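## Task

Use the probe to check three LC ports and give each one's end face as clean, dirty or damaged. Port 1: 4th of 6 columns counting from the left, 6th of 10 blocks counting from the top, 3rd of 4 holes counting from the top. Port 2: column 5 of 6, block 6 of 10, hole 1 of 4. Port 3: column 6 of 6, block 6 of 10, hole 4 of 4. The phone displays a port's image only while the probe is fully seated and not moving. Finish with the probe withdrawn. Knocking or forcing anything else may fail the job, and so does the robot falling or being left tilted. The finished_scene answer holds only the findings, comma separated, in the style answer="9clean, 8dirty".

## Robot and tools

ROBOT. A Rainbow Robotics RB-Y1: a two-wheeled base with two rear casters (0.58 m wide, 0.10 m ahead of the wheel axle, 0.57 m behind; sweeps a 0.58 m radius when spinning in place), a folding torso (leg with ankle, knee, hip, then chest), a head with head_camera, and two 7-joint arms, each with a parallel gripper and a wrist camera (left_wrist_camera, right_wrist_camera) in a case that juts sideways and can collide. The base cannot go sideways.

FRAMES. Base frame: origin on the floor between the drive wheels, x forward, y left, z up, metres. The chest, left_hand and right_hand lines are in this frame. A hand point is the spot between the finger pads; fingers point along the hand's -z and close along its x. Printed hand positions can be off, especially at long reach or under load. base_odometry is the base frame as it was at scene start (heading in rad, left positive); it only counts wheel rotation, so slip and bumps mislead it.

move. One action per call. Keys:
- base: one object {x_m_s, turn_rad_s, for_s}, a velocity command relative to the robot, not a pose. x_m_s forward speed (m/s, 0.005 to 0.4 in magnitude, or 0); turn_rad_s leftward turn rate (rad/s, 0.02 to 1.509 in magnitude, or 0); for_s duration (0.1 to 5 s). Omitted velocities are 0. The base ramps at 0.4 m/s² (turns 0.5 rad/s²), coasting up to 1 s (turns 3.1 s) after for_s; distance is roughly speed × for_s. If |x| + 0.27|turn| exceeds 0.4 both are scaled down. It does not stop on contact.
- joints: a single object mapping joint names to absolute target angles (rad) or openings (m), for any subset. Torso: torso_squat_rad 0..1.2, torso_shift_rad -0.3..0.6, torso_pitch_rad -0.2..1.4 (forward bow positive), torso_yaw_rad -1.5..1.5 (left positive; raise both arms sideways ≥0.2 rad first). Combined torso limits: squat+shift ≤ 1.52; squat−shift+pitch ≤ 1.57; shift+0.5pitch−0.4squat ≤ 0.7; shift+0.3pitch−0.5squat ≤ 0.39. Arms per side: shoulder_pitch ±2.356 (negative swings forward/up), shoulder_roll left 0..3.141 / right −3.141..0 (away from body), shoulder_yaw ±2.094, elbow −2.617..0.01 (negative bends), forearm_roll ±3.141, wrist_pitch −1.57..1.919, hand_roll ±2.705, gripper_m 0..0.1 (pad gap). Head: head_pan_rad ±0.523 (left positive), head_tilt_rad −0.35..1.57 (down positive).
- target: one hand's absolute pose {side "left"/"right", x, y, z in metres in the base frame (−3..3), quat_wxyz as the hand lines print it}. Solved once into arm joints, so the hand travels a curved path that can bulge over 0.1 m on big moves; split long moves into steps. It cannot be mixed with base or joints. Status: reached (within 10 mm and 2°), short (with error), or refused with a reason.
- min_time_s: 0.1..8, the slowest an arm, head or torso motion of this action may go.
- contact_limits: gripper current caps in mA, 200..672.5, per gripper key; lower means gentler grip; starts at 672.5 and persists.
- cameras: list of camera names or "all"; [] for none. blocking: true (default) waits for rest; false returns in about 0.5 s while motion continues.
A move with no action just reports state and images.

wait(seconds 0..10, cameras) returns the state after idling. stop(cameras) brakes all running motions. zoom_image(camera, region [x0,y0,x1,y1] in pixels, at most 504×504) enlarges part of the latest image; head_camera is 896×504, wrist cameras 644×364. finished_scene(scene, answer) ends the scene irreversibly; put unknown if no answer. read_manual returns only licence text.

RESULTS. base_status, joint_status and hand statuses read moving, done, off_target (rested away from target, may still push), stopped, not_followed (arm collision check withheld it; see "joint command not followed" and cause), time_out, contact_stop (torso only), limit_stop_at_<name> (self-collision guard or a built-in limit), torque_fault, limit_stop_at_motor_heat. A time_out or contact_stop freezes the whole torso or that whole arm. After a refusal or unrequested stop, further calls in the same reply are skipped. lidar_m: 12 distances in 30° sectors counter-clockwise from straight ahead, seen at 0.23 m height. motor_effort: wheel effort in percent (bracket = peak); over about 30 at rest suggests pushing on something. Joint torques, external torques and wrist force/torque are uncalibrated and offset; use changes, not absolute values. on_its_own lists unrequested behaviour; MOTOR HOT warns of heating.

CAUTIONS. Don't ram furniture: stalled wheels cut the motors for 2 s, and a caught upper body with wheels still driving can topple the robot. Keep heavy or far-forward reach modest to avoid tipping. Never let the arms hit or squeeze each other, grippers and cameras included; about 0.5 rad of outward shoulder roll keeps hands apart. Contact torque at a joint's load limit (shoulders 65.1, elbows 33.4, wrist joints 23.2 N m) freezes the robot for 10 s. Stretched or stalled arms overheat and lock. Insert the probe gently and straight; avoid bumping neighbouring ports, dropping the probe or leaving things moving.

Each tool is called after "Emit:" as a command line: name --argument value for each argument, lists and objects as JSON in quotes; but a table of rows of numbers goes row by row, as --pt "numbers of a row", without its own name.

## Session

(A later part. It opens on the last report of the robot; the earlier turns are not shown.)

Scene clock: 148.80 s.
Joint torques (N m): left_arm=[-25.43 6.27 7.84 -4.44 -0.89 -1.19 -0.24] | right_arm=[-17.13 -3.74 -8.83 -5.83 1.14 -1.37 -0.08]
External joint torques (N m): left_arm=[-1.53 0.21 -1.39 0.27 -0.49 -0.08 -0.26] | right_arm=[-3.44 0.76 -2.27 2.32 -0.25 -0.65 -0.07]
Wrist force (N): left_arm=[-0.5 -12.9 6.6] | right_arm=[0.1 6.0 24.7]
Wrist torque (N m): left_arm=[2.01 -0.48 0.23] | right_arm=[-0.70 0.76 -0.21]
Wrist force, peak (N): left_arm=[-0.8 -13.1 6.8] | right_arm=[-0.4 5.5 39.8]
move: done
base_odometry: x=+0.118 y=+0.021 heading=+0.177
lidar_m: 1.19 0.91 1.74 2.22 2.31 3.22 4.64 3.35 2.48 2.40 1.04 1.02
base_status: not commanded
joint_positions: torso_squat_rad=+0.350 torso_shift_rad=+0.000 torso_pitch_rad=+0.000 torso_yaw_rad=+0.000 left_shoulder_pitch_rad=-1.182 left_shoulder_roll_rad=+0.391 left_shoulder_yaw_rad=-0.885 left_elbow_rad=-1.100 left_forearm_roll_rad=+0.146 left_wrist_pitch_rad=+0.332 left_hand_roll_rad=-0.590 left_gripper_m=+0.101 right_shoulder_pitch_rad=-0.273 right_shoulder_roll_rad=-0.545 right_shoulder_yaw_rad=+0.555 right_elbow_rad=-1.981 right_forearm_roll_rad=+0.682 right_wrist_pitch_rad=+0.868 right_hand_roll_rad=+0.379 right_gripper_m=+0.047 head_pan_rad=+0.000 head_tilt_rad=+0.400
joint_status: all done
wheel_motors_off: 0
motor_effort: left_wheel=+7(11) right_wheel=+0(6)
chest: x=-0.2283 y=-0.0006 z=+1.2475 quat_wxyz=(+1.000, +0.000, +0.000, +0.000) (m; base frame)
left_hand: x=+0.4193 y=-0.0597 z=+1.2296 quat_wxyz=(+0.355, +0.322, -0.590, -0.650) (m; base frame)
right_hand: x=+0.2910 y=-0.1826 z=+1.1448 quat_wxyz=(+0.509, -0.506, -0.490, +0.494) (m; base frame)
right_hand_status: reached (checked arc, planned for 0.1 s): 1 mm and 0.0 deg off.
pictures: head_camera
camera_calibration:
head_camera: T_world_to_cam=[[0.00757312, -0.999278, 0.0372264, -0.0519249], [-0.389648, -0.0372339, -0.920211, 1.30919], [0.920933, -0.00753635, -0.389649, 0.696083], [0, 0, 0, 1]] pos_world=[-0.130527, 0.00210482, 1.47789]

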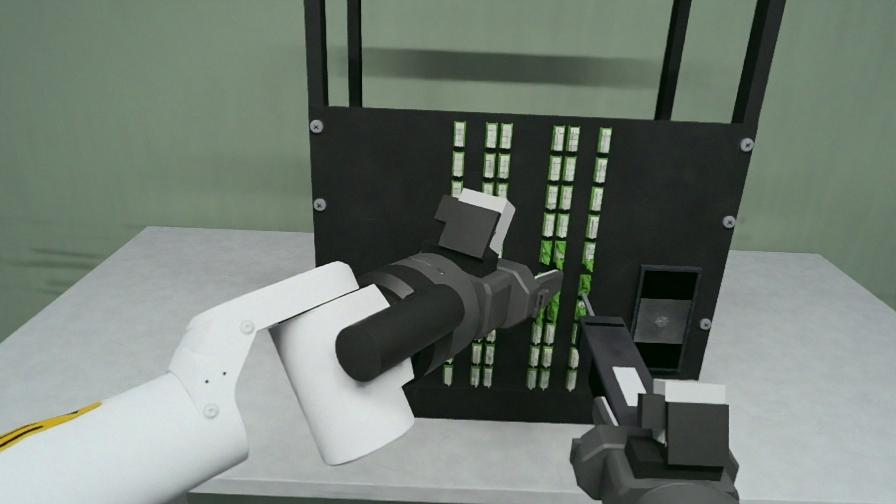

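Fully in; picture shown.

Emit:
zoom_image --camera "head_camera" --region '[636, 290, 696, 350]'

Emit:
zoom_image --camera "head_camera" --region '[648, 308, 676, 336]'

Emit:
wait --seconds 0.3 --cameras '["head_camera", "right_wrist_camera"]'

Emit:
zoom_image --camera "head_camera" --region '[640, 298, 692, 350]'

Emit:
zoom_image --camera "right_wrist_camera" --region '[395, 10, 495, 180]'

Emit:
zoom_image --camera "right_wrist_camera" --region '[318, 50, 338, 70]'

Scaled by 8.400 from the camera's 896x504 image, which has a finer 1280x720 frame.

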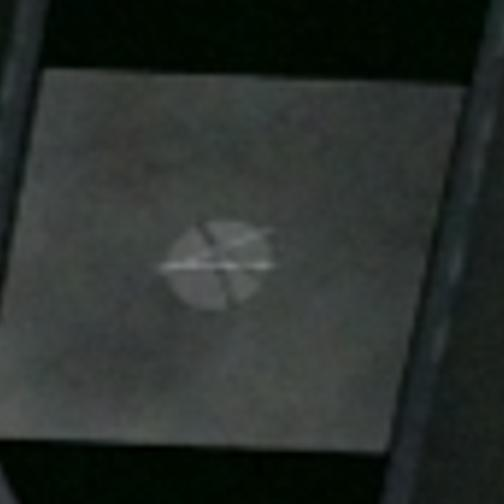

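Scaled by 18.000 from the camera's 896x504 image, which has a finer 1280x720 frame.

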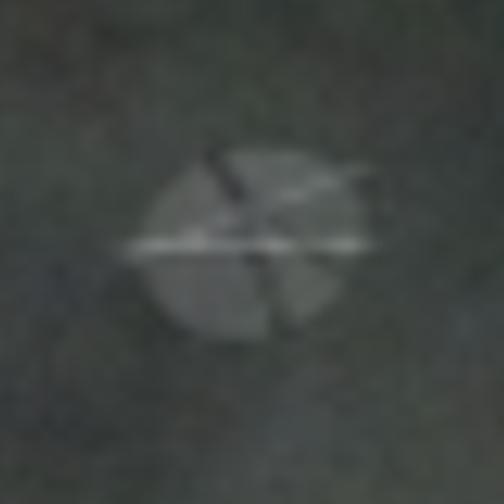

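Scene clock: 149.40 s.
Joint torques (N m): left_arm=[-25.53 7.17 7.36 -4.58 -0.53 -1.32 -0.45] | right_arm=[-17.12 -3.21 -9.51 -5.54 1.07 -1.39 -0.14]
External joint torques (N m): left_arm=[-1.63 1.11 -1.86 0.13 -0.13 -0.21 -0.46] | right_arm=[-3.42 1.29 -2.95 2.6 -0.32 -0.67 -0.13]
Wrist force (N): left_arm=[-0.6 -13.0 6.5] | right_arm=[-0.1 5.8 22.9]
Wrist torque (N m): left_arm=[2.03 -0.51 0.23] | right_arm=[-0.61 0.74 -0.20]
Wrist force, peak (N): left_arm=[-0.6 -13.3 6.7] | right_arm=[0.0 6.0 24.4]
base_odometry: x=+0.118 y=+0.021 heading=+0.177
lidar_m: 1.19 0.90 1.72 2.22 2.31 3.23 4.64 3.35 2.47 2.40 1.06 1.02
base_status: not commanded
joint_positions: torso_squat_rad=+0.350 torso_shift_rad=+0.000 torso_pitch_rad=+0.000 torso_yaw_rad=+0.000 left_shoulder_pitch_rad=-1.182 left_shoulder_roll_rad=+0.391 left_shoulder_yaw_rad=-0.885 left_elbow_rad=-1.100 left_forearm_roll_rad=+0.146 left_wrist_pitch_rad=+0.332 left_hand_roll_rad=-0.590 left_gripper_m=+0.101 right_shoulder_pitch_rad=-0.273 right_shoulder_roll_rad=-0.545 right_shoulder_yaw_rad=+0.555 right_elbow_rad=-1.981 right_forearm_roll_rad=+0.682 right_wrist_pitch_rad=+0.868 right_hand_roll_rad=+0.379 right_gripper_m=+0.047 head_pan_rad=+0.000 head_tilt_rad=+0.400
joint_status: all done
wheel_motors_off: 0
motor_effort: left_wheel=+7(11) right_wheel=+0(6)
chest: x=-0.2283 y=-0.0006 z=+1.2475 quat_wxyz=(+1.000, +0.000, +0.000, +0.000) (m; base frame)
left_hand: x=+0.4193 y=-0.0597 z=+1.2296 quat_wxyz=(+0.355, +0.322, -0.590, -0.650) (m; base frame)
right_hand: x=+0.2910 y=-0.1826 z=+1.1448 quat_wxyz=(+0.509, -0.506, -0.490, +0.494) (m; base frame)
right_hand_status: reached (checked arc, planned for 0.1 s): 1 mm and 0.0 deg off.
wait: 0.30 s; at rest from the start
pictures: head_camera, right_wrist_camera
camera_calibration:
head_camera: T_world_to_cam=[[0.00757312, -0.999278, 0.0372264, -0.0519249], [-0.389648, -0.0372339, -0.920211, 1.30919], [0.920933, -0.00753635, -0.389649, 0.696083], [0, 0, 0, 1]] pos_world=[-0.130527, 0.00210482, 1.47789]
right_wrist_camera: T_world_to_cam=[[-0.000549733, -0.999995, -0.00321167, -0.179723], [-0.510118, 0.0030428, -0.860099, 1.15706], [0.860104, 0.00116551, -0.510117, 0.407793], [0, 0, 0, 1]] pos_world=[0.239394, -0.183718, 1.20263]

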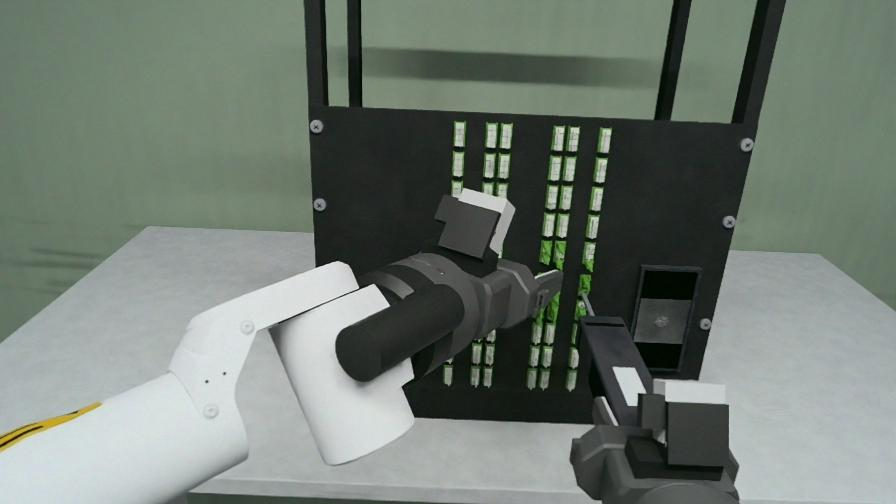

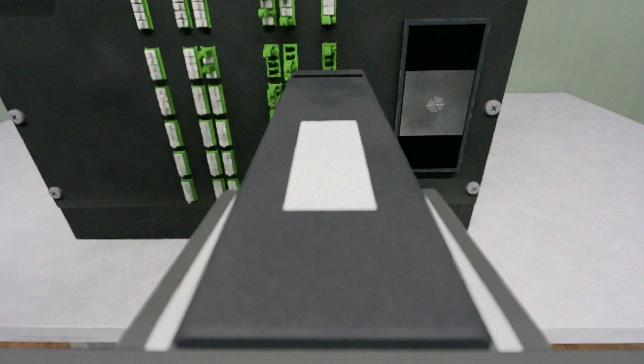

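Scaled by 9.692 from the camera's 896x504 image, which has a finer 1280x720 frame.

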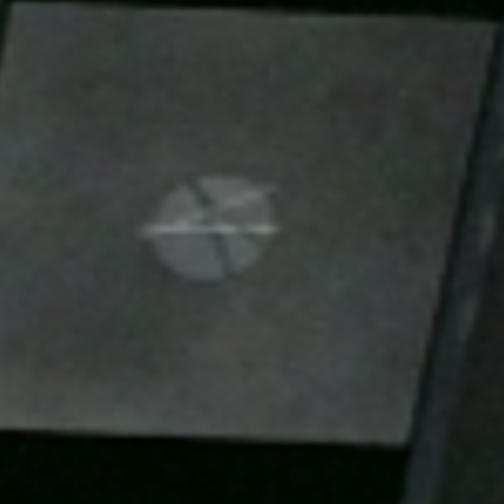

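Scaled by 2.965 from the camera's 644x364 image, which has a finer 1265x715 frame.

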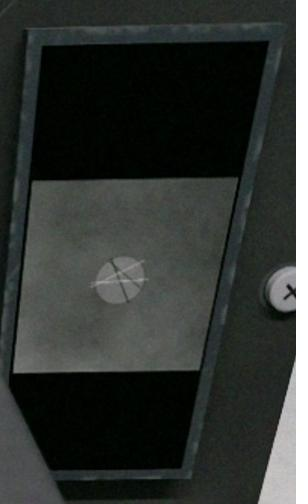

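Scaled by 25.200 from the camera's 644x364 image, which has a finer 1265x715 frame.

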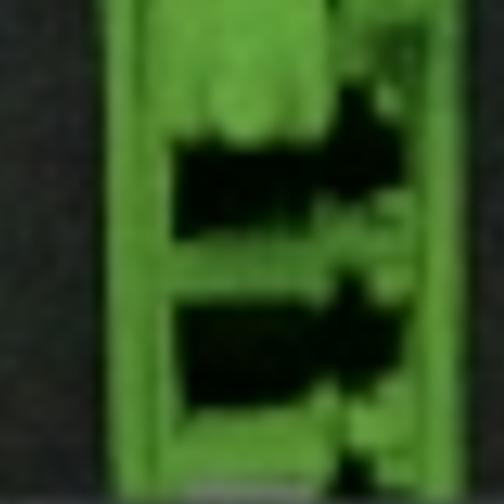

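Emit:
zoom_image --camera "right_wrist_camera" --region '[420, 88, 450, 118]'

Scaled by 16.800 from the camera's 644x364 image, which has a finer 1265x715 frame.

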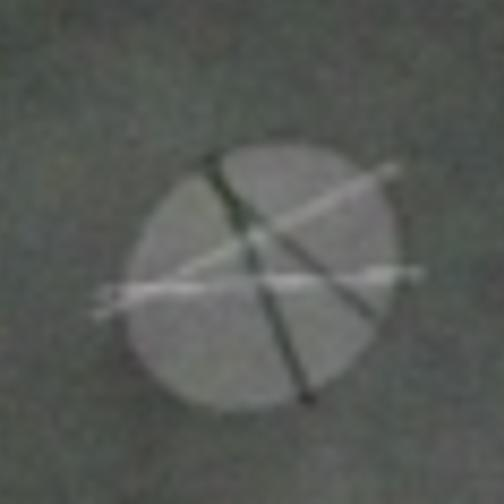

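Emit:
move --target '{"side":"right","x":0.2800,"y":-0.1826,"z":1.1450,"quat_wxyz":[0.5094,-0.5064,-0.4906,0.4936]}' --min_time_s 1 --cameras '[]'

Emit:
move --target '{"side":"right","x":0.2350,"y":-0.1826,"z":1.1450,"quat_wxyz":[0.5094,-0.5064,-0.4906,0.4936]}' --min_time_s 1.5 --cameras '["right_wrist_camera","head_camera"]'

Emit:
zoom_image --camera "right_wrist_camera" --region '[250, 20, 350, 80]'

Emit:
zoom_image --camera "right_wrist_camera" --region '[310, 40, 340, 70]'

Emit:
move --target '{"side":"left","x":0.38,"y":0.03,"z":1.27,"quat_wxyz":[0.3544,0.3217,-0.5892,-0.6495]}' --min_time_s 2 --cameras '["left_wrist_camera"]'

Scene clock: 152.00 s.
Joint torques (N m): left_arm=[-25.17 7.34 7.22 -4.18 -0.52 -1.23 -0.43] | right_arm=[-12.58 -5.93 -5.95 -8.75 1.56 -0.65 0.25]
External joint torques (N m): left_arm=[-1.28 1.28 -2.01 0.53 -0.11 -0.12 -0.44] | right_arm=[0.55 -1.53 0.49 -0.57 0.16 0.08 0.25]
Wrist force (N): left_arm=[-0.5 -12.9 6.5] | right_arm=[1.7 6.1 0.7]
Wrist torque (N m): left_arm=[2.01 -0.47 0.24] | right_arm=[-0.57 0.33 -0.23]
Wrist force, peak (N): left_arm=[-0.6 -13.4 6.7] | right_arm=[0.1 6.2 23.3]
move: done
base_odometry: x=+0.118 y=+0.021 heading=+0.177
lidar_m: 1.19 0.89 1.74 2.22 2.31 3.22 4.64 3.35 2.48 2.39 1.04 1.01
base_status: not commanded
joint_positions: torso_squat_rad=+0.350 torso_shift_rad=+0.000 torso_pitch_rad=+0.000 torso_yaw_rad=+0.000 left_shoulder_pitch_rad=-1.182 left_shoulder_roll_rad=+0.391 left_shoulder_yaw_rad=-0.885 left_elbow_rad=-1.100 left_forearm_roll_rad=+0.146 left_wrist_pitch_rad=+0.332 left_hand_roll_rad=-0.590 left_gripper_m=+0.101 right_shoulder_pitch_rad=-0.244 right_shoulder_roll_rad=-0.551 right_shoulder_yaw_rad=+0.560 right_elbow_rad=-2.023 right_forearm_roll_rad=+0.691 right_wrist_pitch_rad=+0.883 right_hand_roll_rad=+0.384 right_gripper_m=+0.047 head_pan_rad=+0.000 head_tilt_rad=+0.400
joint_status: all done
wheel_motors_off: 0
motor_effort: left_wheel=+6(7) right_wheel=-4(4)
chest: x=-0.2281 y=-0.0006 z=+1.2475 quat_wxyz=(+1.000, +0.000, +0.000, +0.000) (m; base frame)
left_hand: x=+0.4194 y=-0.0597 z=+1.2295 quat_wxyz=(+0.355, +0.322, -0.590, -0.650) (m; base frame)
right_hand: x=+0.2808 y=-0.1826 z=+1.1449 quat_wxyz=(+0.510, -0.506, -0.491, +0.493) (m; base frame)
right_hand_status: reached (checked arc, planned for 1.0 s): 1 mm and 0.0 deg off.
pictures: none
No camera images: "cameras" was empty.

Scene clock: 153.83 s.
Joint torques (N m): left_arm=[-25.67 6.4 7.88 -4.34 -0.78 -1.18 -0.46] | right_arm=[-10.7 -5.99 -6.05 -9.67 2.04 -0.82 0.17]
External joint torques (N m): left_arm=[-1.77 0.34 -1.35 0.37 -0.37 -0.07 -0.47] | right_arm=[-0.08 -1.97 -0.26 -1.28 0.59 -0.06 0.18]
Wrist force (N): left_arm=[-0.7 -13.0 6.6] | right_arm=[2.1 7.3 1.5]
Wrist torque (N m): left_arm=[2.03 -0.48 0.24] | right_arm=[-0.23 0.40 -0.25]
Wrist force, peak (N): left_arm=[-0.7 -13.2 6.9] | right_arm=[7.3 4.6 -1.7]
move: done
base_odometry: x=+0.118 y=+0.021 heading=+0.177
lidar_m: 1.19 0.90 1.73 2.22 2.32 3.22 4.64 3.34 2.48 2.39 1.04 1.02
base_status: not commanded
joint_positions: torso_squat_rad=+0.350 torso_shift_rad=+0.000 torso_pitch_rad=+0.000 torso_yaw_rad=+0.000 left_shoulder_pitch_rad=-1.182 left_shoulder_roll_rad=+0.391 left_shoulder_yaw_rad=-0.885 left_elbow_rad=-1.100 left_forearm_roll_rad=+0.146 left_wrist_pitch_rad=+0.332 left_hand_roll_rad=-0.590 left_gripper_m=+0.101 right_shoulder_pitch_rad=-0.113 right_shoulder_roll_rad=-0.576 right_shoulder_yaw_rad=+0.587 right_elbow_rad=-2.193 right_forearm_roll_rad=+0.748 right_wrist_pitch_rad=+0.935 right_hand_roll_rad=+0.405 right_gripper_m=+0.047 head_pan_rad=+0.000 head_tilt_rad=+0.400
joint_status: all done
wheel_motors_off: 0
motor_effort: left_wheel=+6(6) right_wheel=-5(6)
chest: x=-0.2281 y=-0.0006 z=+1.2475 quat_wxyz=(+1.000, +0.000, +0.000, +0.000) (m; base frame)
left_hand: x=+0.4194 y=-0.0597 z=+1.2295 quat_wxyz=(+0.355, +0.322, -0.590, -0.650) (m; base frame)
right_hand: x=+0.2354 y=-0.1825 z=+1.1448 quat_wxyz=(+0.510, -0.506, -0.490, +0.494) (m; base frame)
right_hand_status: reached (checked arc, planned for 1.5 s): 0 mm and 0.1 deg off.
pictures: head_camera, right_wrist_camera
camera_calibration:
head_camera: T_world_to_cam=[[0.00767156, -0.999279, 0.0371823, -0.0518482], [-0.38985, -0.03723, -0.920125, 1.30912], [0.920846, -0.00743673, -0.389855, 0.696192], [0, 0, 0, 1]] pos_world=[-0.130328, 0.00210498, 1.47789]
right_wrist_camera: T_world_to_cam=[[-0.000730928, -0.999992, -0.00391631, -0.178871], [-0.510304, 0.003741, -0.859986, 1.12881], [0.859994, 0.00136992, -0.510303, 0.455946], [0, 0, 0, 1]] pos_world=[0.183793, -0.183717, 1.20273]

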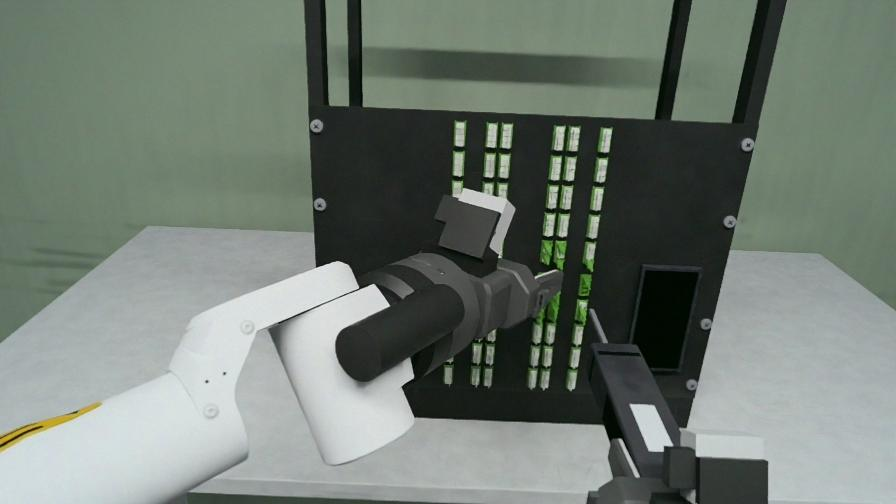

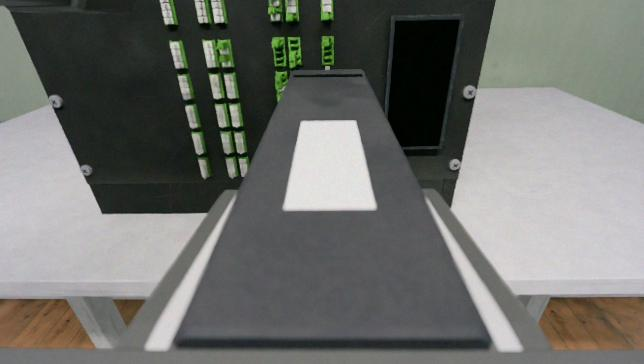

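Scaled by 5.040 from the camera's 644x364 image, which has a finer 1265x715 frame.

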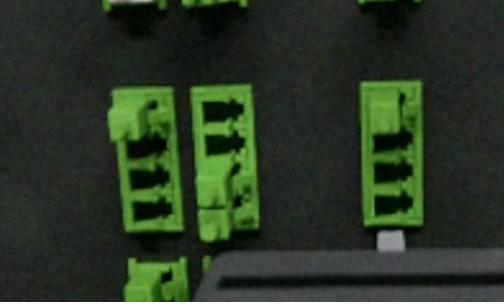

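Scaled by 16.800 from the camera's 644x364 image, which has a finer 1265x715 frame.

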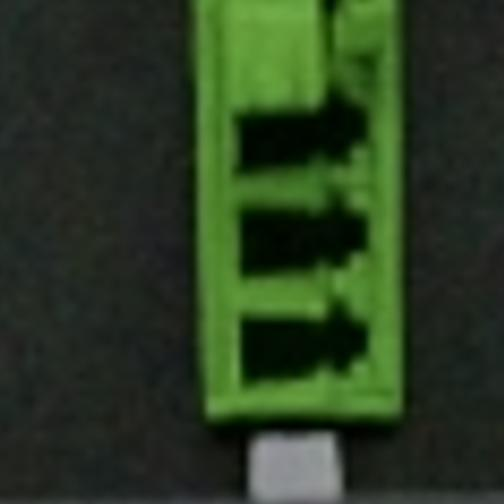

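Scene clock: 156.17 s.
Joint torques (N m): left_arm=[-22.34 9.24 12.52 -3.65 -0.32 -1.26 -0.6] | right_arm=[-11.34 -5.35 -6.71 -9.46 2.07 -0.92 0.23]
External joint torques (N m): left_arm=[-0.52 1.77 0.95 -0.53 0.25 -0.1 -0.61] | right_arm=[-0.73 -1.32 -0.93 -1.07 0.62 -0.15 0.24]
Wrist force (N): left_arm=[-0.4 -13.0 6.8] | right_arm=[1.9 7.3 1.7]
Wrist torque (N m): left_arm=[2.03 -0.50 0.24] | right_arm=[-0.22 0.40 -0.26]
Wrist force, peak (N): left_arm=[-0.6 -13.4 6.8] | right_arm=[1.8 8.1 1.7]
move: done
base_odometry: x=+0.118 y=+0.021 heading=+0.177
lidar_m: 1.19 0.91 1.74 2.22 2.32 3.22 4.64 3.35 2.47 2.39 1.04 1.02
base_status: not commanded
joint_positions: torso_squat_rad=+0.350 torso_shift_rad=+0.000 torso_pitch_rad=+0.000 torso_yaw_rad=+0.000 left_shoulder_pitch_rad=-1.081 left_shoulder_roll_rad=+0.768 left_shoulder_yaw_rad=-0.866 left_elbow_rad=-1.562 left_forearm_roll_rad=+0.332 left_wrist_pitch_rad=+0.445 left_hand_roll_rad=-0.617 left_gripper_m=+0.101 right_shoulder_pitch_rad=-0.113 right_shoulder_roll_rad=-0.576 right_shoulder_yaw_rad=+0.587 right_elbow_rad=-2.193 right_forearm_roll_rad=+0.748 right_wrist_pitch_rad=+0.935 right_hand_roll_rad=+0.405 right_gripper_m=+0.047 head_pan_rad=+0.000 head_tilt_rad=+0.400
joint_status: all done
wheel_motors_off: 0
motor_effort: left_wheel=+6(6) right_wheel=-6(6)
chest: x=-0.2281 y=-0.0006 z=+1.2475 quat_wxyz=(+1.000, +0.000, +0.000, +0.000) (m; base frame)
left_hand: x=+0.3800 y=+0.0298 z=+1.2700 quat_wxyz=(+0.355, +0.322, -0.590, -0.650) (m; base frame)
left_hand_status: reached (checked arc, planned for 2.0 s): 0 mm and 0.0 deg off.
right_hand: x=+0.2354 y=-0.1825 z=+1.1448 quat_wxyz=(+0.510, -0.506, -0.490, +0.494) (m; base frame)
pictures: left_wrist_camera
camera_calibration:
left_wrist_camera: T_world_to_cam=[[-0.542291, -0.839639, -0.030451, 0.270449], [-0.466079, 0.330782, -0.820581, 1.23919], [0.699065, -0.430801, -0.570718, 0.547234], [0, 0, 0, 1]] pos_world=[0.341669, 0.052927, 1.33741]

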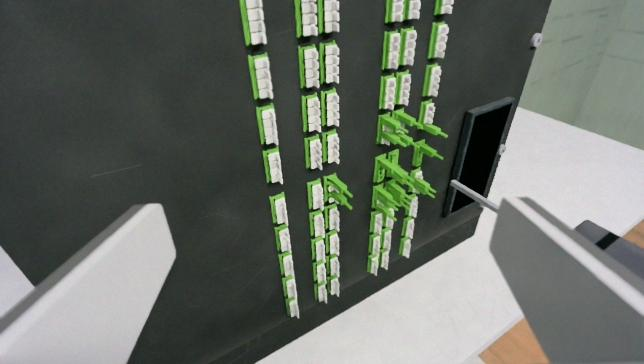

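Emit:
move --target '{"side":"right","x":0.2350,"y":-0.1426,"z":1.1495,"quat_wxyz":[0.5094,-0.5064,-0.4906,0.4936]}' --min_time_s 2 --cameras '["right_wrist_camera","head_camera","left_wrist_camera"]'

Emit:
zoom_image --camera "right_wrist_camera" --region '[250, 20, 350, 80]'

Emit:
zoom_image --camera "right_wrist_camera" --region '[310, 40, 340, 70]'

Scene clock: 159.03 s.
Joint torques (N m): left_arm=[-22.36 8.82 13.28 -3.95 -0.56 -1.41 -0.36] | right_arm=[-12.74 -0.69 -5.09 -7.99 2.47 -0.94 0.17]
External joint torques (N m): left_arm=[-0.53 1.35 1.72 -0.83 0.01 -0.26 -0.38] | right_arm=[-1.63 1.26 -0.04 0.55 0.98 -0.06 0.18]
Wrist force (N): left_arm=[-0.3 -13.2 6.8] | right_arm=[1.4 8.0 1.4]
Wrist torque (N m): left_arm=[2.05 -0.47 0.24] | right_arm=[-0.30 0.32 -0.24]
Wrist force, peak (N): left_arm=[-0.3 -13.2 6.8] | right_arm=[1.3 8.2 1.5]
move: done
base_odometry: x=+0.118 y=+0.021 heading=+0.177
lidar_m: 1.18 0.90 1.74 2.22 2.32 3.22 4.63 3.35 2.47 2.39 1.05 1.02
base_status: not commanded
joint_positions: torso_squat_rad=+0.350 torso_shift_rad=+0.000 torso_pitch_rad=+0.000 torso_yaw_rad=+0.000 left_shoulder_pitch_rad=-1.081 left_shoulder_roll_rad=+0.768 left_shoulder_yaw_rad=-0.866 left_elbow_rad=-1.562 left_forearm_roll_rad=+0.332 left_wrist_pitch_rad=+0.445 left_hand_roll_rad=-0.617 left_gripper_m=+0.101 right_shoulder_pitch_rad=-0.171 right_shoulder_roll_rad=-0.462 right_shoulder_yaw_rad=+0.658 right_elbow_rad=-2.168 right_forearm_roll_rad=+0.797 right_wrist_pitch_rad=+1.009 right_hand_roll_rad=+0.465 right_gripper_m=+0.047 head_pan_rad=+0.000 head_tilt_rad=+0.400
joint_status: all done
wheel_motors_off: 0
motor_effort: left_wheel=+6(6) right_wheel=-5(6)
chest: x=-0.2281 y=-0.0006 z=+1.2475 quat_wxyz=(+1.000, +0.000, +0.000, +0.000) (m; base frame)
left_hand: x=+0.3800 y=+0.0298 z=+1.2700 quat_wxyz=(+0.355, +0.322, -0.590, -0.650) (m; base frame)
right_hand: x=+0.2349 y=-0.1428 z=+1.1493 quat_wxyz=(+0.509, -0.506, -0.490, +0.494) (m; base frame)
right_hand_status: reached (checked arc, planned for 2.0 s): 0 mm and 0.0 deg off.
pictures: head_camera, left_wrist_camera, right_wrist_camera
camera_calibration:
head_camera: T_world_to_cam=[[0.00767156, -0.999279, 0.0371823, -0.0518482], [-0.38985, -0.03723, -0.920125, 1.30912], [0.920846, -0.00743673, -0.389855, 0.696192], [0, 0, 0, 1]] pos_world=[-0.130328, 0.00210498, 1.47789]
left_wrist_camera: T_world_to_cam=[[-0.542291, -0.839639, -0.030451, 0.270449], [-0.466079, 0.330782, -0.820581, 1.23919], [0.699065, -0.430801, -0.570718, 0.547234], [0, 0, 0, 1]] pos_world=[0.341669, 0.052927, 1.33741]
right_wrist_camera: T_world_to_cam=[[-0.00041377, -0.999995, -0.00317477, -0.140009], [-0.510429, 0.00294125, -0.859915, 1.13201], [0.85992, 0.00126469, -0.510428, 0.458717], [0, 0, 0, 1]] pos_world=[0.183294, -0.143918, 1.20713]

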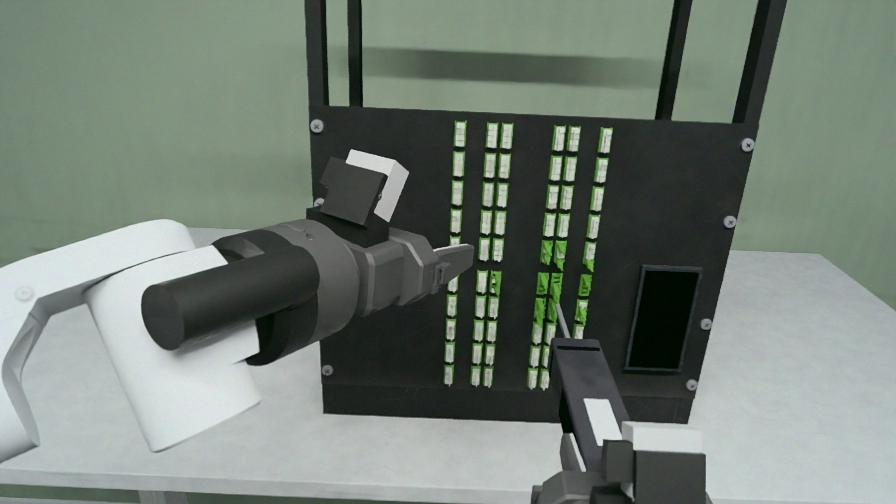

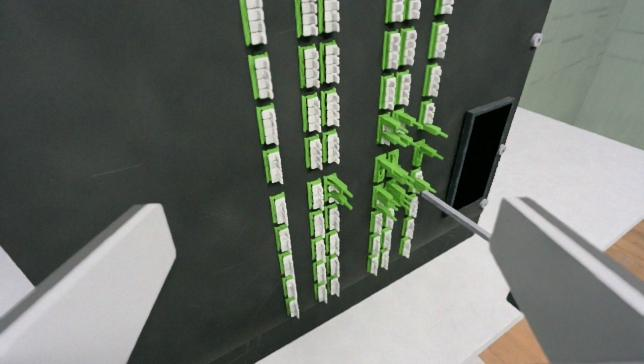

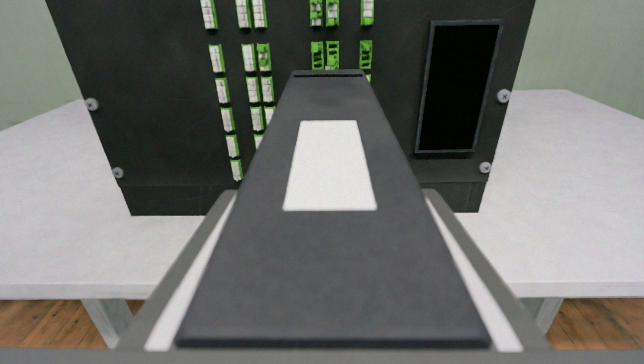

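Scaled by 5.040 from the camera's 644x364 image, which has a finer 1265x715 frame.

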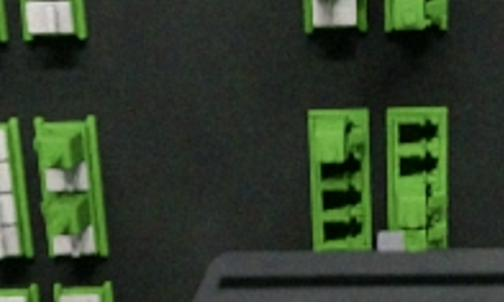

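Scaled by 16.800 from the camera's 644x364 image, which has a finer 1265x715 frame.

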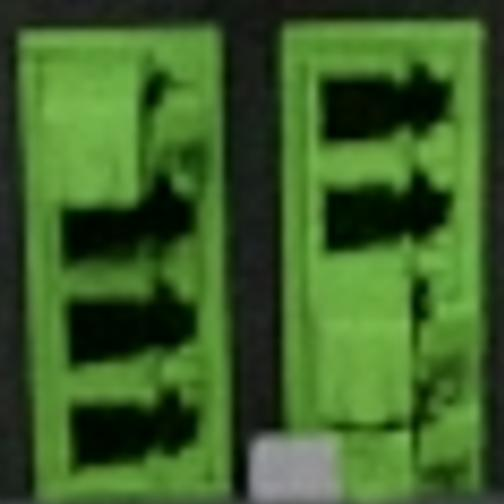

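Emit:
move --target '{"side":"right","x":0.2200,"y":-0.1426,"z":1.1509,"quat_wxyz":[0.5094,-0.5064,-0.4906,0.4936]}' --min_time_s 1 --cameras '[]'

Emit:
move --target '{"side":"right","x":0.2200,"y":-0.1321,"z":1.1509,"quat_wxyz":[0.5094,-0.5064,-0.4906,0.4936]}' --min_time_s 1 --cameras '[]'

Emit:
move --target '{"side":"right","x":0.2353,"y":-0.1321,"z":1.1509,"quat_wxyz":[0.5094,-0.5064,-0.4906,0.4936]}' --min_time_s 1 --cameras '["right_wrist_camera"]'

Emit:
zoom_image --camera "right_wrist_camera" --region '[310, 40, 340, 70]'

Scene clock: 161.13 s.
Joint torques (N m): left_arm=[-22.33 9.67 13.1 -3.79 -0.41 -1.24 -0.55] | right_arm=[-10.23 -3.07 -4.82 -9.64 2.05 -1.11 0.27]
External joint torques (N m): left_arm=[-0.5 2.21 1.53 -0.67 0.16 -0.09 -0.57] | right_arm=[0.09 -1.25 -0.03 -1.06 0.54 -0.21 0.28]
Wrist force (N): left_arm=[-0.6 -13.1 6.5] | right_arm=[1.1 7.8 1.5]
Wrist torque (N m): left_arm=[2.03 -0.51 0.25] | right_arm=[-0.27 0.30 -0.18]
Wrist force, peak (N): left_arm=[-0.5 -13.2 6.8] | right_arm=[1.2 8.3 1.6]
move: done
base_odometry: x=+0.118 y=+0.021 heading=+0.177
lidar_m: 1.19 0.90 1.73 2.21 2.32 3.22 4.63 3.33 2.47 2.40 1.05 1.02
base_status: not commanded
joint_positions: torso_squat_rad=+0.350 torso_shift_rad=+0.000 torso_pitch_rad=+0.000 torso_yaw_rad=+0.000 left_shoulder_pitch_rad=-1.081 left_shoulder_roll_rad=+0.768 left_shoulder_yaw_rad=-0.866 left_elbow_rad=-1.562 left_forearm_roll_rad=+0.332 left_wrist_pitch_rad=+0.445 left_hand_roll_rad=-0.617 left_gripper_m=+0.101 right_shoulder_pitch_rad=-0.133 right_shoulder_roll_rad=-0.468 right_shoulder_yaw_rad=+0.676 right_elbow_rad=-2.222 right_forearm_roll_rad=+0.819 right_wrist_pitch_rad=+1.028 right_hand_roll_rad=+0.477 right_gripper_m=+0.047 head_pan_rad=+0.000 head_tilt_rad=+0.400
joint_status: all done
wheel_motors_off: 0
motor_effort: left_wheel=+6(6) right_wheel=-6(6)
chest: x=-0.2281 y=-0.0006 z=+1.2475 quat_wxyz=(+1.000, +0.000, +0.000, +0.000) (m; base frame)
left_hand: x=+0.3800 y=+0.0298 z=+1.2700 quat_wxyz=(+0.355, +0.322, -0.590, -0.650) (m; base frame)
right_hand: x=+0.2201 y=-0.1426 z=+1.1507 quat_wxyz=(+0.510, -0.506, -0.490, +0.494) (m; base frame)
right_hand_status: reached (checked arc, planned for 1.0 s): 0 mm and 0.0 deg off.
pictures: none
No camera images: "cameras" was empty.

Scene clock: 162.47 s.
Joint torques (N m): left_arm=[-22.5 8.85 13.27 -3.57 -0.86 -1.33 -0.42] | right_arm=[-12.41 0.31 -4.81 -8.07 2.21 -1.09 0.3]
External joint torques (N m): left_arm=[-0.68 1.38 1.7 -0.45 -0.28 -0.18 -0.44] | right_arm=[-2 1.57 -0.21 0.54 0.71 -0.18 0.31]
Wrist force (N): left_arm=[-0.3 -13.0 6.7] | right_arm=[1.6 7.6 1.3]
Wrist torque (N m): left_arm=[2.03 -0.48 0.23] | right_arm=[-0.29 0.41 -0.22]
Wrist force, peak (N): left_arm=[-0.7 -13.2 6.8] | right_arm=[1.5 8.1 1.6]
move: done
base_odometry: x=+0.118 y=+0.021 heading=+0.177
lidar_m: 1.19 0.90 1.73 2.21 2.33 3.23 4.64 3.35 2.47 2.39 1.05 1.01
base_status: not commanded
joint_positions: torso_squat_rad=+0.350 torso_shift_rad=+0.000 torso_pitch_rad=+0.000 torso_yaw_rad=+0.000 left_shoulder_pitch_rad=-1.081 left_shoulder_roll_rad=+0.768 left_shoulder_yaw_rad=-0.866 left_elbow_rad=-1.562 left_forearm_roll_rad=+0.332 left_wrist_pitch_rad=+0.445 left_hand_roll_rad=-0.617 left_gripper_m=+0.101 right_shoulder_pitch_rad=-0.146 right_shoulder_roll_rad=-0.438 right_shoulder_yaw_rad=+0.695 right_elbow_rad=-2.209 right_forearm_roll_rad=+0.837 right_wrist_pitch_rad=+1.042 right_hand_roll_rad=+0.487 right_gripper_m=+0.047 head_pan_rad=+0.000 head_tilt_rad=+0.400
joint_status: all done
wheel_motors_off: 0
motor_effort: left_wheel=+6(6) right_wheel=-5(6)
chest: x=-0.2281 y=-0.0006 z=+1.2475 quat_wxyz=(+1.000, +0.000, +0.000, +0.000) (m; base frame)
left_hand: x=+0.3800 y=+0.0298 z=+1.2700 quat_wxyz=(+0.355, +0.322, -0.590, -0.650) (m; base frame)
right_hand: x=+0.2197 y=-0.1322 z=+1.1509 quat_wxyz=(+0.509, -0.506, -0.491, +0.494) (m; base frame)
right_hand_status: reached (checked arc, planned for 1.0 s): 0 mm and 0.1 deg off.
pictures: none
No camera images: "cameras" was empty.

Scene clock: 163.80 s.
Joint torques (N m): left_arm=[-22.42 8.84 12.74 -3.55 -0.29 -1.23 -0.73] | right_arm=[-12.91 0.48 -6.87 -8.13 1.91 -1.72 -0.17]
External joint torques (N m): left_arm=[-0.59 1.37 1.17 -0.43 0.28 -0.08 -0.74] | right_arm=[-1.65 1.86 -2.02 0.42 0.42 -0.82 -0.17]
Wrist force (N): left_arm=[-0.3 -12.8 6.8] | right_arm=[1.9 7.9 1.5]
Wrist torque (N m): left_arm=[2.00 -0.49 0.24] | right_arm=[-0.31 0.42 -0.23]
Wrist force, peak (N): left_arm=[-0.4 -13.3 6.7] | right_arm=[2.0 8.2 1.3]
move: done
base_odometry: x=+0.118 y=+0.021 heading=+0.177
lidar_m: 1.19 0.90 1.74 2.22 2.31 3.23 4.64 3.35 2.48 2.40 1.05 1.02
base_status: not commanded
joint_positions: torso_squat_rad=+0.350 torso_shift_rad=+0.000 torso_pitch_rad=+0.000 torso_yaw_rad=+0.000 left_shoulder_pitch_rad=-1.081 left_shoulder_roll_rad=+0.768 left_shoulder_yaw_rad=-0.866 left_elbow_rad=-1.562 left_forearm_roll_rad=+0.332 left_wrist_pitch_rad=+0.445 left_hand_roll_rad=-0.617 left_gripper_m=+0.101 right_shoulder_pitch_rad=-0.187 right_shoulder_roll_rad=-0.430 right_shoulder_yaw_rad=+0.675 right_elbow_rad=-2.156 right_forearm_roll_rad=+0.811 right_wrist_pitch_rad=+1.026 right_hand_roll_rad=+0.479 right_gripper_m=+0.047 head_pan_rad=+0.000 head_tilt_rad=+0.400
joint_status: all done
wheel_motors_off: 0
motor_effort: left_wheel=+6(6) right_wheel=-5(6)
chest: x=-0.2281 y=-0.0006 z=+1.2475 quat_wxyz=(+1.000, +0.000, +0.000, +0.000) (m; base frame)
left_hand: x=+0.3800 y=+0.0298 z=+1.2700 quat_wxyz=(+0.355, +0.322, -0.590, -0.650) (m; base frame)
right_hand: x=+0.2352 y=-0.1322 z=+1.1505 quat_wxyz=(+0.509, -0.506, -0.490, +0.494) (m; base frame)
right_hand_status: reached (checked arc, planned for 1.0 s): 0 mm and 0.1 deg off.
pictures: right_wrist_camera
camera_calibration:
right_wrist_camera: T_world_to_cam=[[-0.000622192, -0.999995, -0.00293698, -0.129654], [-0.510429, 0.00284315, -0.859915, 1.13329], [0.85992, 0.000964087, -0.510429, 0.458985], [0, 0, 0, 1]] pos_world=[0.183693, -0.133318, 1.20843]

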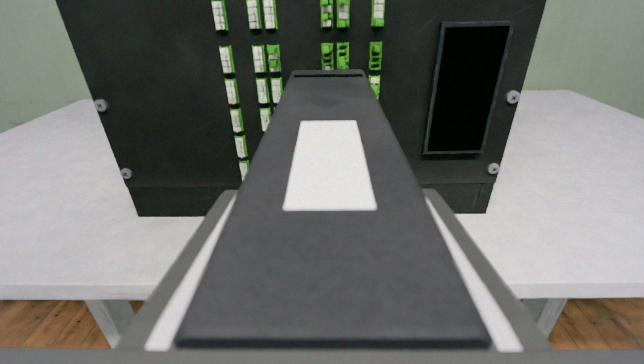

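Scaled by 16.800 from the camera's 644x364 image, which has a finer 1265x715 frame.

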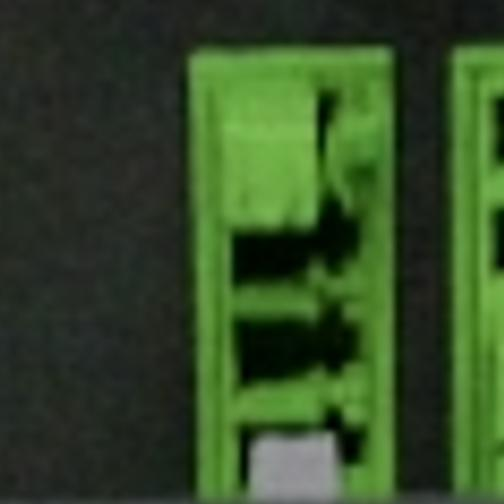

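Emit:
move --target '{"side":"right","x":0.2600,"y":-0.1318,"z":1.1510,"quat_wxyz":[0.5094,-0.5064,-0.4906,0.4936]}' --min_time_s 1.5 --cameras '["right_wrist_camera"]'

Emit:
zoom_image --camera "right_wrist_camera" --region '[318, 50, 338, 70]'

Emit:
move --target '{"side":"right","x":0.2740,"y":-0.1318,"z":1.1510,"quat_wxyz":[0.5094,-0.5064,-0.4906,0.4936]}' --min_time_s 1 --cameras '["right_wrist_camera"]'

Emit:
zoom_image --camera "right_wrist_camera" --region '[318, 50, 338, 70]'

Scene clock: 166.07 s.
Joint torques (N m): left_arm=[-22.65 9.13 13.29 -3.43 -0.7 -1.07 -0.42] | right_arm=[-14.5 -0.17 -7.45 -8.02 1.75 -1.42 -0.16]
External joint torques (N m): left_arm=[-0.82 1.66 1.72 -0.31 -0.13 0.09 -0.43] | right_arm=[-1.91 1.44 -2.22 0.47 0.27 -0.55 -0.16]
Wrist force (N): left_arm=[-0.4 -13.2 6.8] | right_arm=[1.6 7.6 1.2]
Wrist torque (N m): left_arm=[2.04 -0.50 0.24] | right_arm=[-0.26 0.38 -0.26]
Wrist force, peak (N): left_arm=[-0.6 -13.2 6.8] | right_arm=[2.0 8.4 1.5]
move: done
base_odometry: x=+0.118 y=+0.021 heading=+0.177
lidar_m: 1.19 0.90 1.74 2.22 2.31 3.22 4.63 3.34 2.47 2.39 1.06 1.02
base_status: not commanded
joint_positions: torso_squat_rad=+0.350 torso_shift_rad=+0.000 torso_pitch_rad=+0.000 torso_yaw_rad=+0.000 left_shoulder_pitch_rad=-1.081 left_shoulder_roll_rad=+0.768 left_shoulder_yaw_rad=-0.866 left_elbow_rad=-1.562 left_forearm_roll_rad=+0.332 left_wrist_pitch_rad=+0.445 left_hand_roll_rad=-0.617 left_gripper_m=+0.101 right_shoulder_pitch_rad=-0.253 right_shoulder_roll_rad=-0.419 right_shoulder_yaw_rad=+0.646 right_elbow_rad=-2.067 right_forearm_roll_rad=+0.775 right_wrist_pitch_rad=+0.996 right_hand_roll_rad=+0.465 right_gripper_m=+0.047 head_pan_rad=+0.000 head_tilt_rad=+0.400
joint_status: all done
wheel_motors_off: 0
motor_effort: left_wheel=+6(6) right_wheel=-6(6)
chest: x=-0.2281 y=-0.0006 z=+1.2475 quat_wxyz=(+1.000, +0.000, +0.000, +0.000) (m; base frame)
left_hand: x=+0.3800 y=+0.0298 z=+1.2700 quat_wxyz=(+0.355, +0.322, -0.590, -0.650) (m; base frame)
right_hand: x=+0.2598 y=-0.1319 z=+1.1506 quat_wxyz=(+0.509, -0.506, -0.490, +0.494) (m; base frame)
right_hand_status: reached (checked arc, planned for 1.5 s): 0 mm and 0.1 deg off.
pictures: right_wrist_camera
camera_calibration:
right_wrist_camera: T_world_to_cam=[[-0.0006229, -0.999995, -0.00293819, -0.129337], [-0.510429, 0.00284455, -0.859915, 1.14593], [0.85992, 0.000964096, -0.510429, 0.437882], [0, 0, 0, 1]] pos_world=[0.208293, -0.133018, 1.20853]

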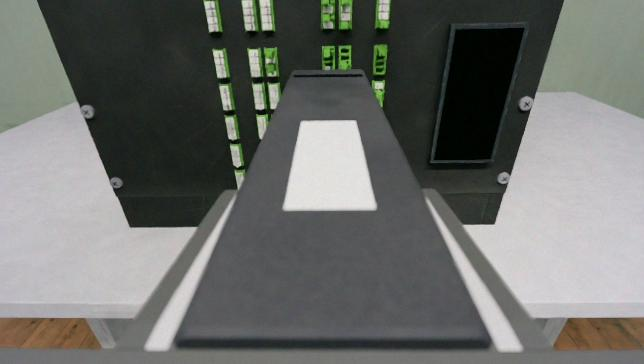

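Scaled by 25.200 from the camera's 644x364 image, which has a finer 1265x715 frame.

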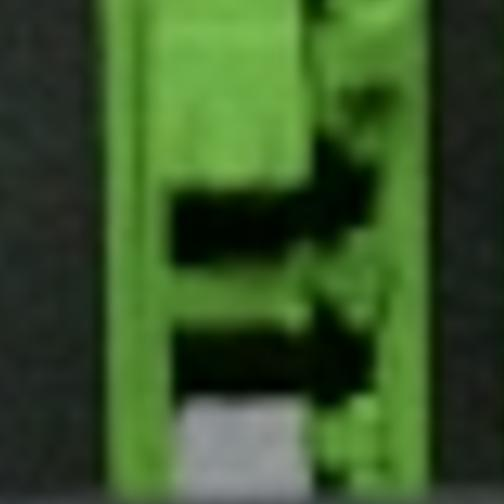

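Scene clock: 167.40 s.
Joint torques (N m): left_arm=[-22.82 8.97 13.16 -3.72 -0.4 -1.28 -0.54] | right_arm=[-15.38 -0.21 -7.09 -7.75 1.92 -1.51 -0.3]
External joint torques (N m): left_arm=[-0.99 1.51 1.59 -0.6 0.17 -0.13 -0.55] | right_arm=[-2.05 1.57 -1.67 0.7 0.45 -0.65 -0.3]
Wrist force (N): left_arm=[-0.5 -12.9 6.7] | right_arm=[1.3 8.1 1.3]
Wrist torque (N m): left_arm=[2.01 -0.50 0.26] | right_arm=[-0.30 0.34 -0.20]
Wrist force, peak (N): left_arm=[-0.3 -13.3 6.6] | right_arm=[1.7 8.5 1.1]
move: done
base_odometry: x=+0.118 y=+0.021 heading=+0.177
lidar_m: 1.19 0.90 1.73 2.21 2.30 3.23 4.63 3.35 2.48 2.40 1.04 1.01
base_status: not commanded
joint_positions: torso_squat_rad=+0.350 torso_shift_rad=+0.000 torso_pitch_rad=+0.000 torso_yaw_rad=+0.000 left_shoulder_pitch_rad=-1.081 left_shoulder_roll_rad=+0.768 left_shoulder_yaw_rad=-0.866 left_elbow_rad=-1.562 left_forearm_roll_rad=+0.332 left_wrist_pitch_rad=+0.445 left_hand_roll_rad=-0.617 left_gripper_m=+0.101 right_shoulder_pitch_rad=-0.290 right_shoulder_roll_rad=-0.412 right_shoulder_yaw_rad=+0.632 right_elbow_rad=-2.014 right_forearm_roll_rad=+0.758 right_wrist_pitch_rad=+0.976 right_hand_roll_rad=+0.455 right_gripper_m=+0.047 head_pan_rad=+0.000 head_tilt_rad=+0.400
joint_status: all done
wheel_motors_off: 0
motor_effort: left_wheel=+6(6) right_wheel=-5(6)
chest: x=-0.2281 y=-0.0006 z=+1.2475 quat_wxyz=(+1.000, +0.000, +0.000, +0.000) (m; base frame)
left_hand: x=+0.3800 y=+0.0298 z=+1.2700 quat_wxyz=(+0.355, +0.322, -0.590, -0.650) (m; base frame)
right_hand: x=+0.2739 y=-0.1319 z=+1.1506 quat_wxyz=(+0.509, -0.506, -0.490, +0.494) (m; base frame)
right_hand_status: reached (checked arc, planned for 1.0 s): 0 mm and 0.1 deg off.
pictures: right_wrist_camera
camera_calibration:
right_wrist_camera: T_world_to_cam=[[-0.000622192, -0.999995, -0.00293698, -0.12933], [-0.510429, 0.00284315, -0.859915, 1.15313], [0.85992, 0.000964087, -0.510429, 0.425757], [0, 0, 0, 1]] pos_world=[0.222393, -0.133018, 1.20853]

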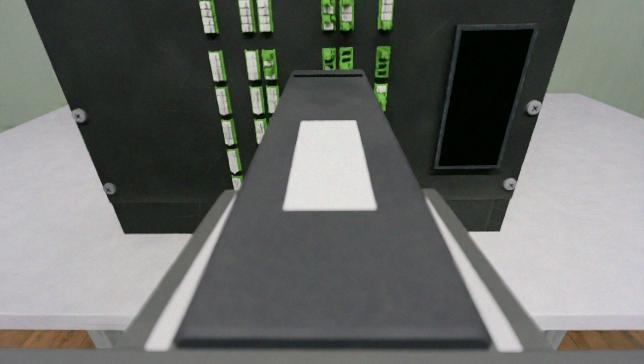

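Scaled by 25.200 from the camera's 644x364 image, which has a finer 1265x715 frame.

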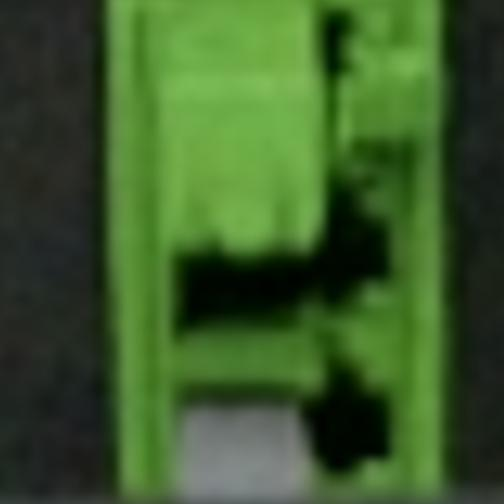

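Emit:
move --target '{"side":"right","x":0.2780,"y":-0.1318,"z":1.1510,"quat_wxyz":[0.5094,-0.5064,-0.4906,0.4936]}' --cameras '["right_wrist_camera"]'

Emit:
zoom_image --camera "right_wrist_camera" --region '[318, 50, 338, 70]'

Emit:
move --target '{"side":"right","x":0.2795,"y":-0.1318,"z":1.1510,"quat_wxyz":[0.5094,-0.5064,-0.4906,0.4936]}' --cameras '["right_wrist_camera"]'

Emit:
zoom_image --camera "right_wrist_camera" --region '[318, 50, 338, 70]'

Scene clock: 168.80 s.
Joint torques (N m): left_arm=[-23.06 9.09 13.64 -3.18 -0.6 -1.18 -0.43] | right_arm=[-14.96 -1.35 -6.78 -8.27 2.09 -1.38 -0.11]
External joint torques (N m): left_arm=[-1.24 1.62 2.07 -0.06 -0.03 -0.03 -0.44] | right_arm=[-1.41 0.47 -1.32 0.17 0.62 -0.53 -0.11]
Wrist force (N): left_arm=[-0.5 -13.0 6.6] | right_arm=[1.6 8.0 1.4]
Wrist torque (N m): left_arm=[2.02 -0.51 0.24] | right_arm=[-0.29 0.40 -0.21]
Wrist force, peak (N): left_arm=[-0.1 -13.3 6.7] | right_arm=[2.7 9.4 0.8]
move: done
base_odometry: x=+0.118 y=+0.021 heading=+0.177
lidar_m: 1.18 0.90 1.75 2.22 2.31 3.23 4.62 3.34 2.48 2.40 1.05 1.02
base_status: not commanded
joint_positions: torso_squat_rad=+0.350 torso_shift_rad=+0.000 torso_pitch_rad=+0.000 torso_yaw_rad=+0.000 left_shoulder_pitch_rad=-1.081 left_shoulder_roll_rad=+0.768 left_shoulder_yaw_rad=-0.866 left_elbow_rad=-1.562 left_forearm_roll_rad=+0.332 left_wrist_pitch_rad=+0.445 left_hand_roll_rad=-0.617 left_gripper_m=+0.101 right_shoulder_pitch_rad=-0.301 right_shoulder_roll_rad=-0.410 right_shoulder_yaw_rad=+0.628 right_elbow_rad=-1.999 right_forearm_roll_rad=+0.753 right_wrist_pitch_rad=+0.971 right_hand_roll_rad=+0.452 right_gripper_m=+0.047 head_pan_rad=+0.000 head_tilt_rad=+0.400
joint_status: all done
wheel_motors_off: 0
motor_effort: left_wheel=+5(6) right_wheel=-6(7)
chest: x=-0.2281 y=-0.0006 z=+1.2475 quat_wxyz=(+1.000, +0.000, +0.000, +0.000) (m; base frame)
left_hand: x=+0.3801 y=+0.0298 z=+1.2700 quat_wxyz=(+0.355, +0.322, -0.590, -0.650) (m; base frame)
right_hand: x=+0.2779 y=-0.1319 z=+1.1507 quat_wxyz=(+0.510, -0.506, -0.490, +0.494) (m; base frame)
right_hand_status: reached (checked arc, planned for 0.1 s): 0 mm and 0.0 deg off.
pictures: right_wrist_camera
camera_calibration:
right_wrist_camera: T_world_to_cam=[[-0.000723892, -0.999995, -0.00311075, -0.129094], [-0.510427, 0.00304449, -0.859916, 1.15528], [0.859921, 0.000965326, -0.510427, 0.422366], [0, 0, 0, 1]] pos_world=[0.226393, -0.133018, 1.20863]

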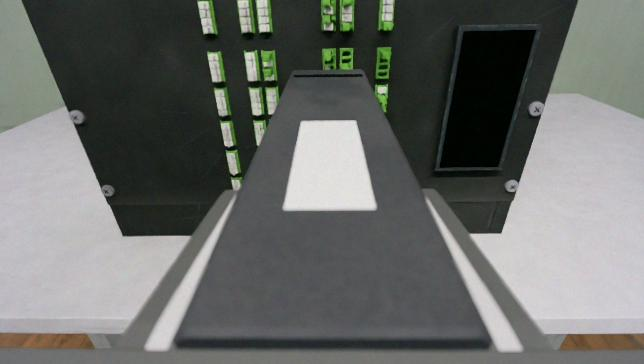

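Scaled by 25.200 from the camera's 644x364 image, which has a finer 1265x715 frame.

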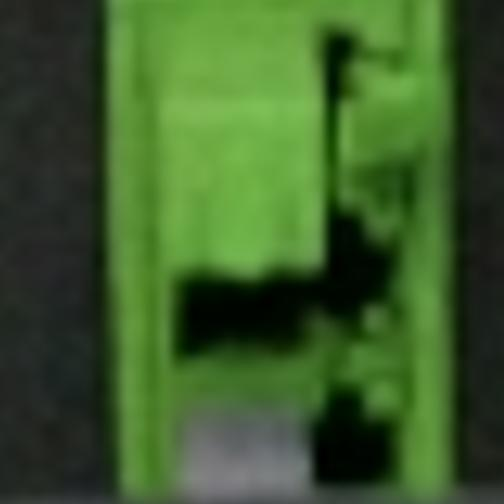

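Scene clock: 169.33 s.
Joint torques (N m): left_arm=[-22.37 8.36 12.58 -2.88 -0.52 -1.22 -0.39] | right_arm=[-15.36 -0.81 -6.79 -8.27 1.83 -1.41 -0.26]
External joint torques (N m): left_arm=[-0.54 0.89 1.01 0.24 0.05 -0.07 -0.4] | right_arm=[-1.73 1.03 -1.31 0.17 0.37 -0.56 -0.25]
Wrist force (N): left_arm=[-0.4 -13.0 6.7] | right_arm=[1.4 8.1 1.4]
Wrist torque (N m): left_arm=[2.02 -0.49 0.24] | right_arm=[-0.19 0.39 -0.23]
Wrist force, peak (N): left_arm=[-0.5 -13.2 6.7] | right_arm=[1.5 8.6 1.3]
move: done
base_odometry: x=+0.118 y=+0.021 heading=+0.177
lidar_m: 1.19 0.91 1.74 2.22 2.32 3.22 4.64 3.35 2.48 2.39 1.04 1.02
base_status: not commanded
joint_positions: torso_squat_rad=+0.350 torso_shift_rad=+0.000 torso_pitch_rad=+0.000 torso_yaw_rad=+0.000 left_shoulder_pitch_rad=-1.081 left_shoulder_roll_rad=+0.768 left_shoulder_yaw_rad=-0.866 left_elbow_rad=-1.562 left_forearm_roll_rad=+0.332 left_wrist_pitch_rad=+0.445 left_hand_roll_rad=-0.617 left_gripper_m=+0.101 right_shoulder_pitch_rad=-0.305 right_shoulder_roll_rad=-0.409 right_shoulder_yaw_rad=+0.626 right_elbow_rad=-1.992 right_forearm_roll_rad=+0.752 right_wrist_pitch_rad=+0.968 right_hand_roll_rad=+0.451 right_gripper_m=+0.047 head_pan_rad=+0.000 head_tilt_rad=+0.400
joint_status: all done
wheel_motors_off: 0
motor_effort: left_wheel=+5(5) right_wheel=-6(7)
chest: x=-0.2281 y=-0.0006 z=+1.2475 quat_wxyz=(+1.000, +0.000, +0.000, +0.000) (m; base frame)
left_hand: x=+0.3801 y=+0.0298 z=+1.2700 quat_wxyz=(+0.355, +0.322, -0.590, -0.650) (m; base frame)
right_hand: x=+0.2794 y=-0.1319 z=+1.1506 quat_wxyz=(+0.509, -0.506, -0.490, +0.494) (m; base frame)
right_hand_status: reached (checked arc, planned for 0.1 s): 0 mm and 0.0 deg off.
pictures: right_wrist_camera
camera_calibration:
right_wrist_camera: T_world_to_cam=[[-0.000722906, -0.999995, -0.00310866, -0.129096], [-0.510353, 0.00304227, -0.85996, 1.156], [0.859965, 0.000964843, -0.510353, 0.420925], [0, 0, 0, 1]] pos_world=[0.227893, -0.133018, 1.20853]

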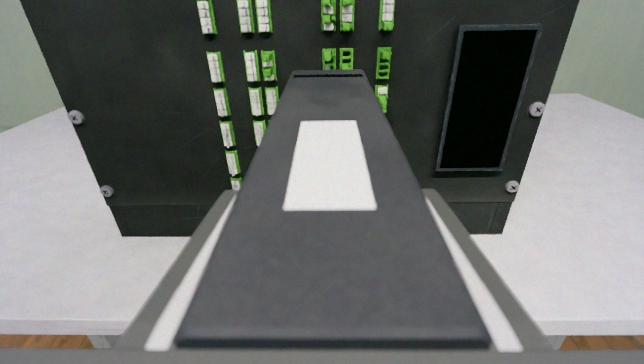

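Scaled by 25.200 from the camera's 644x364 image, which has a finer 1265x715 frame.

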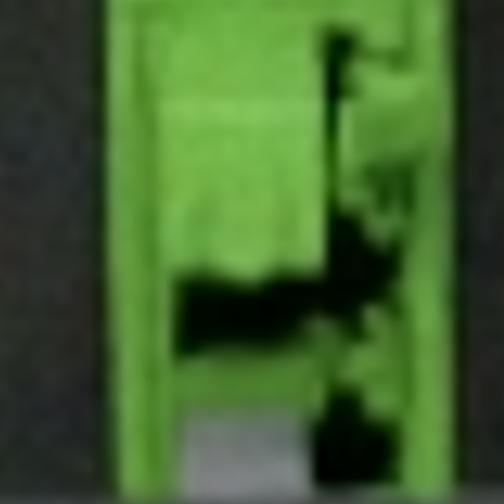

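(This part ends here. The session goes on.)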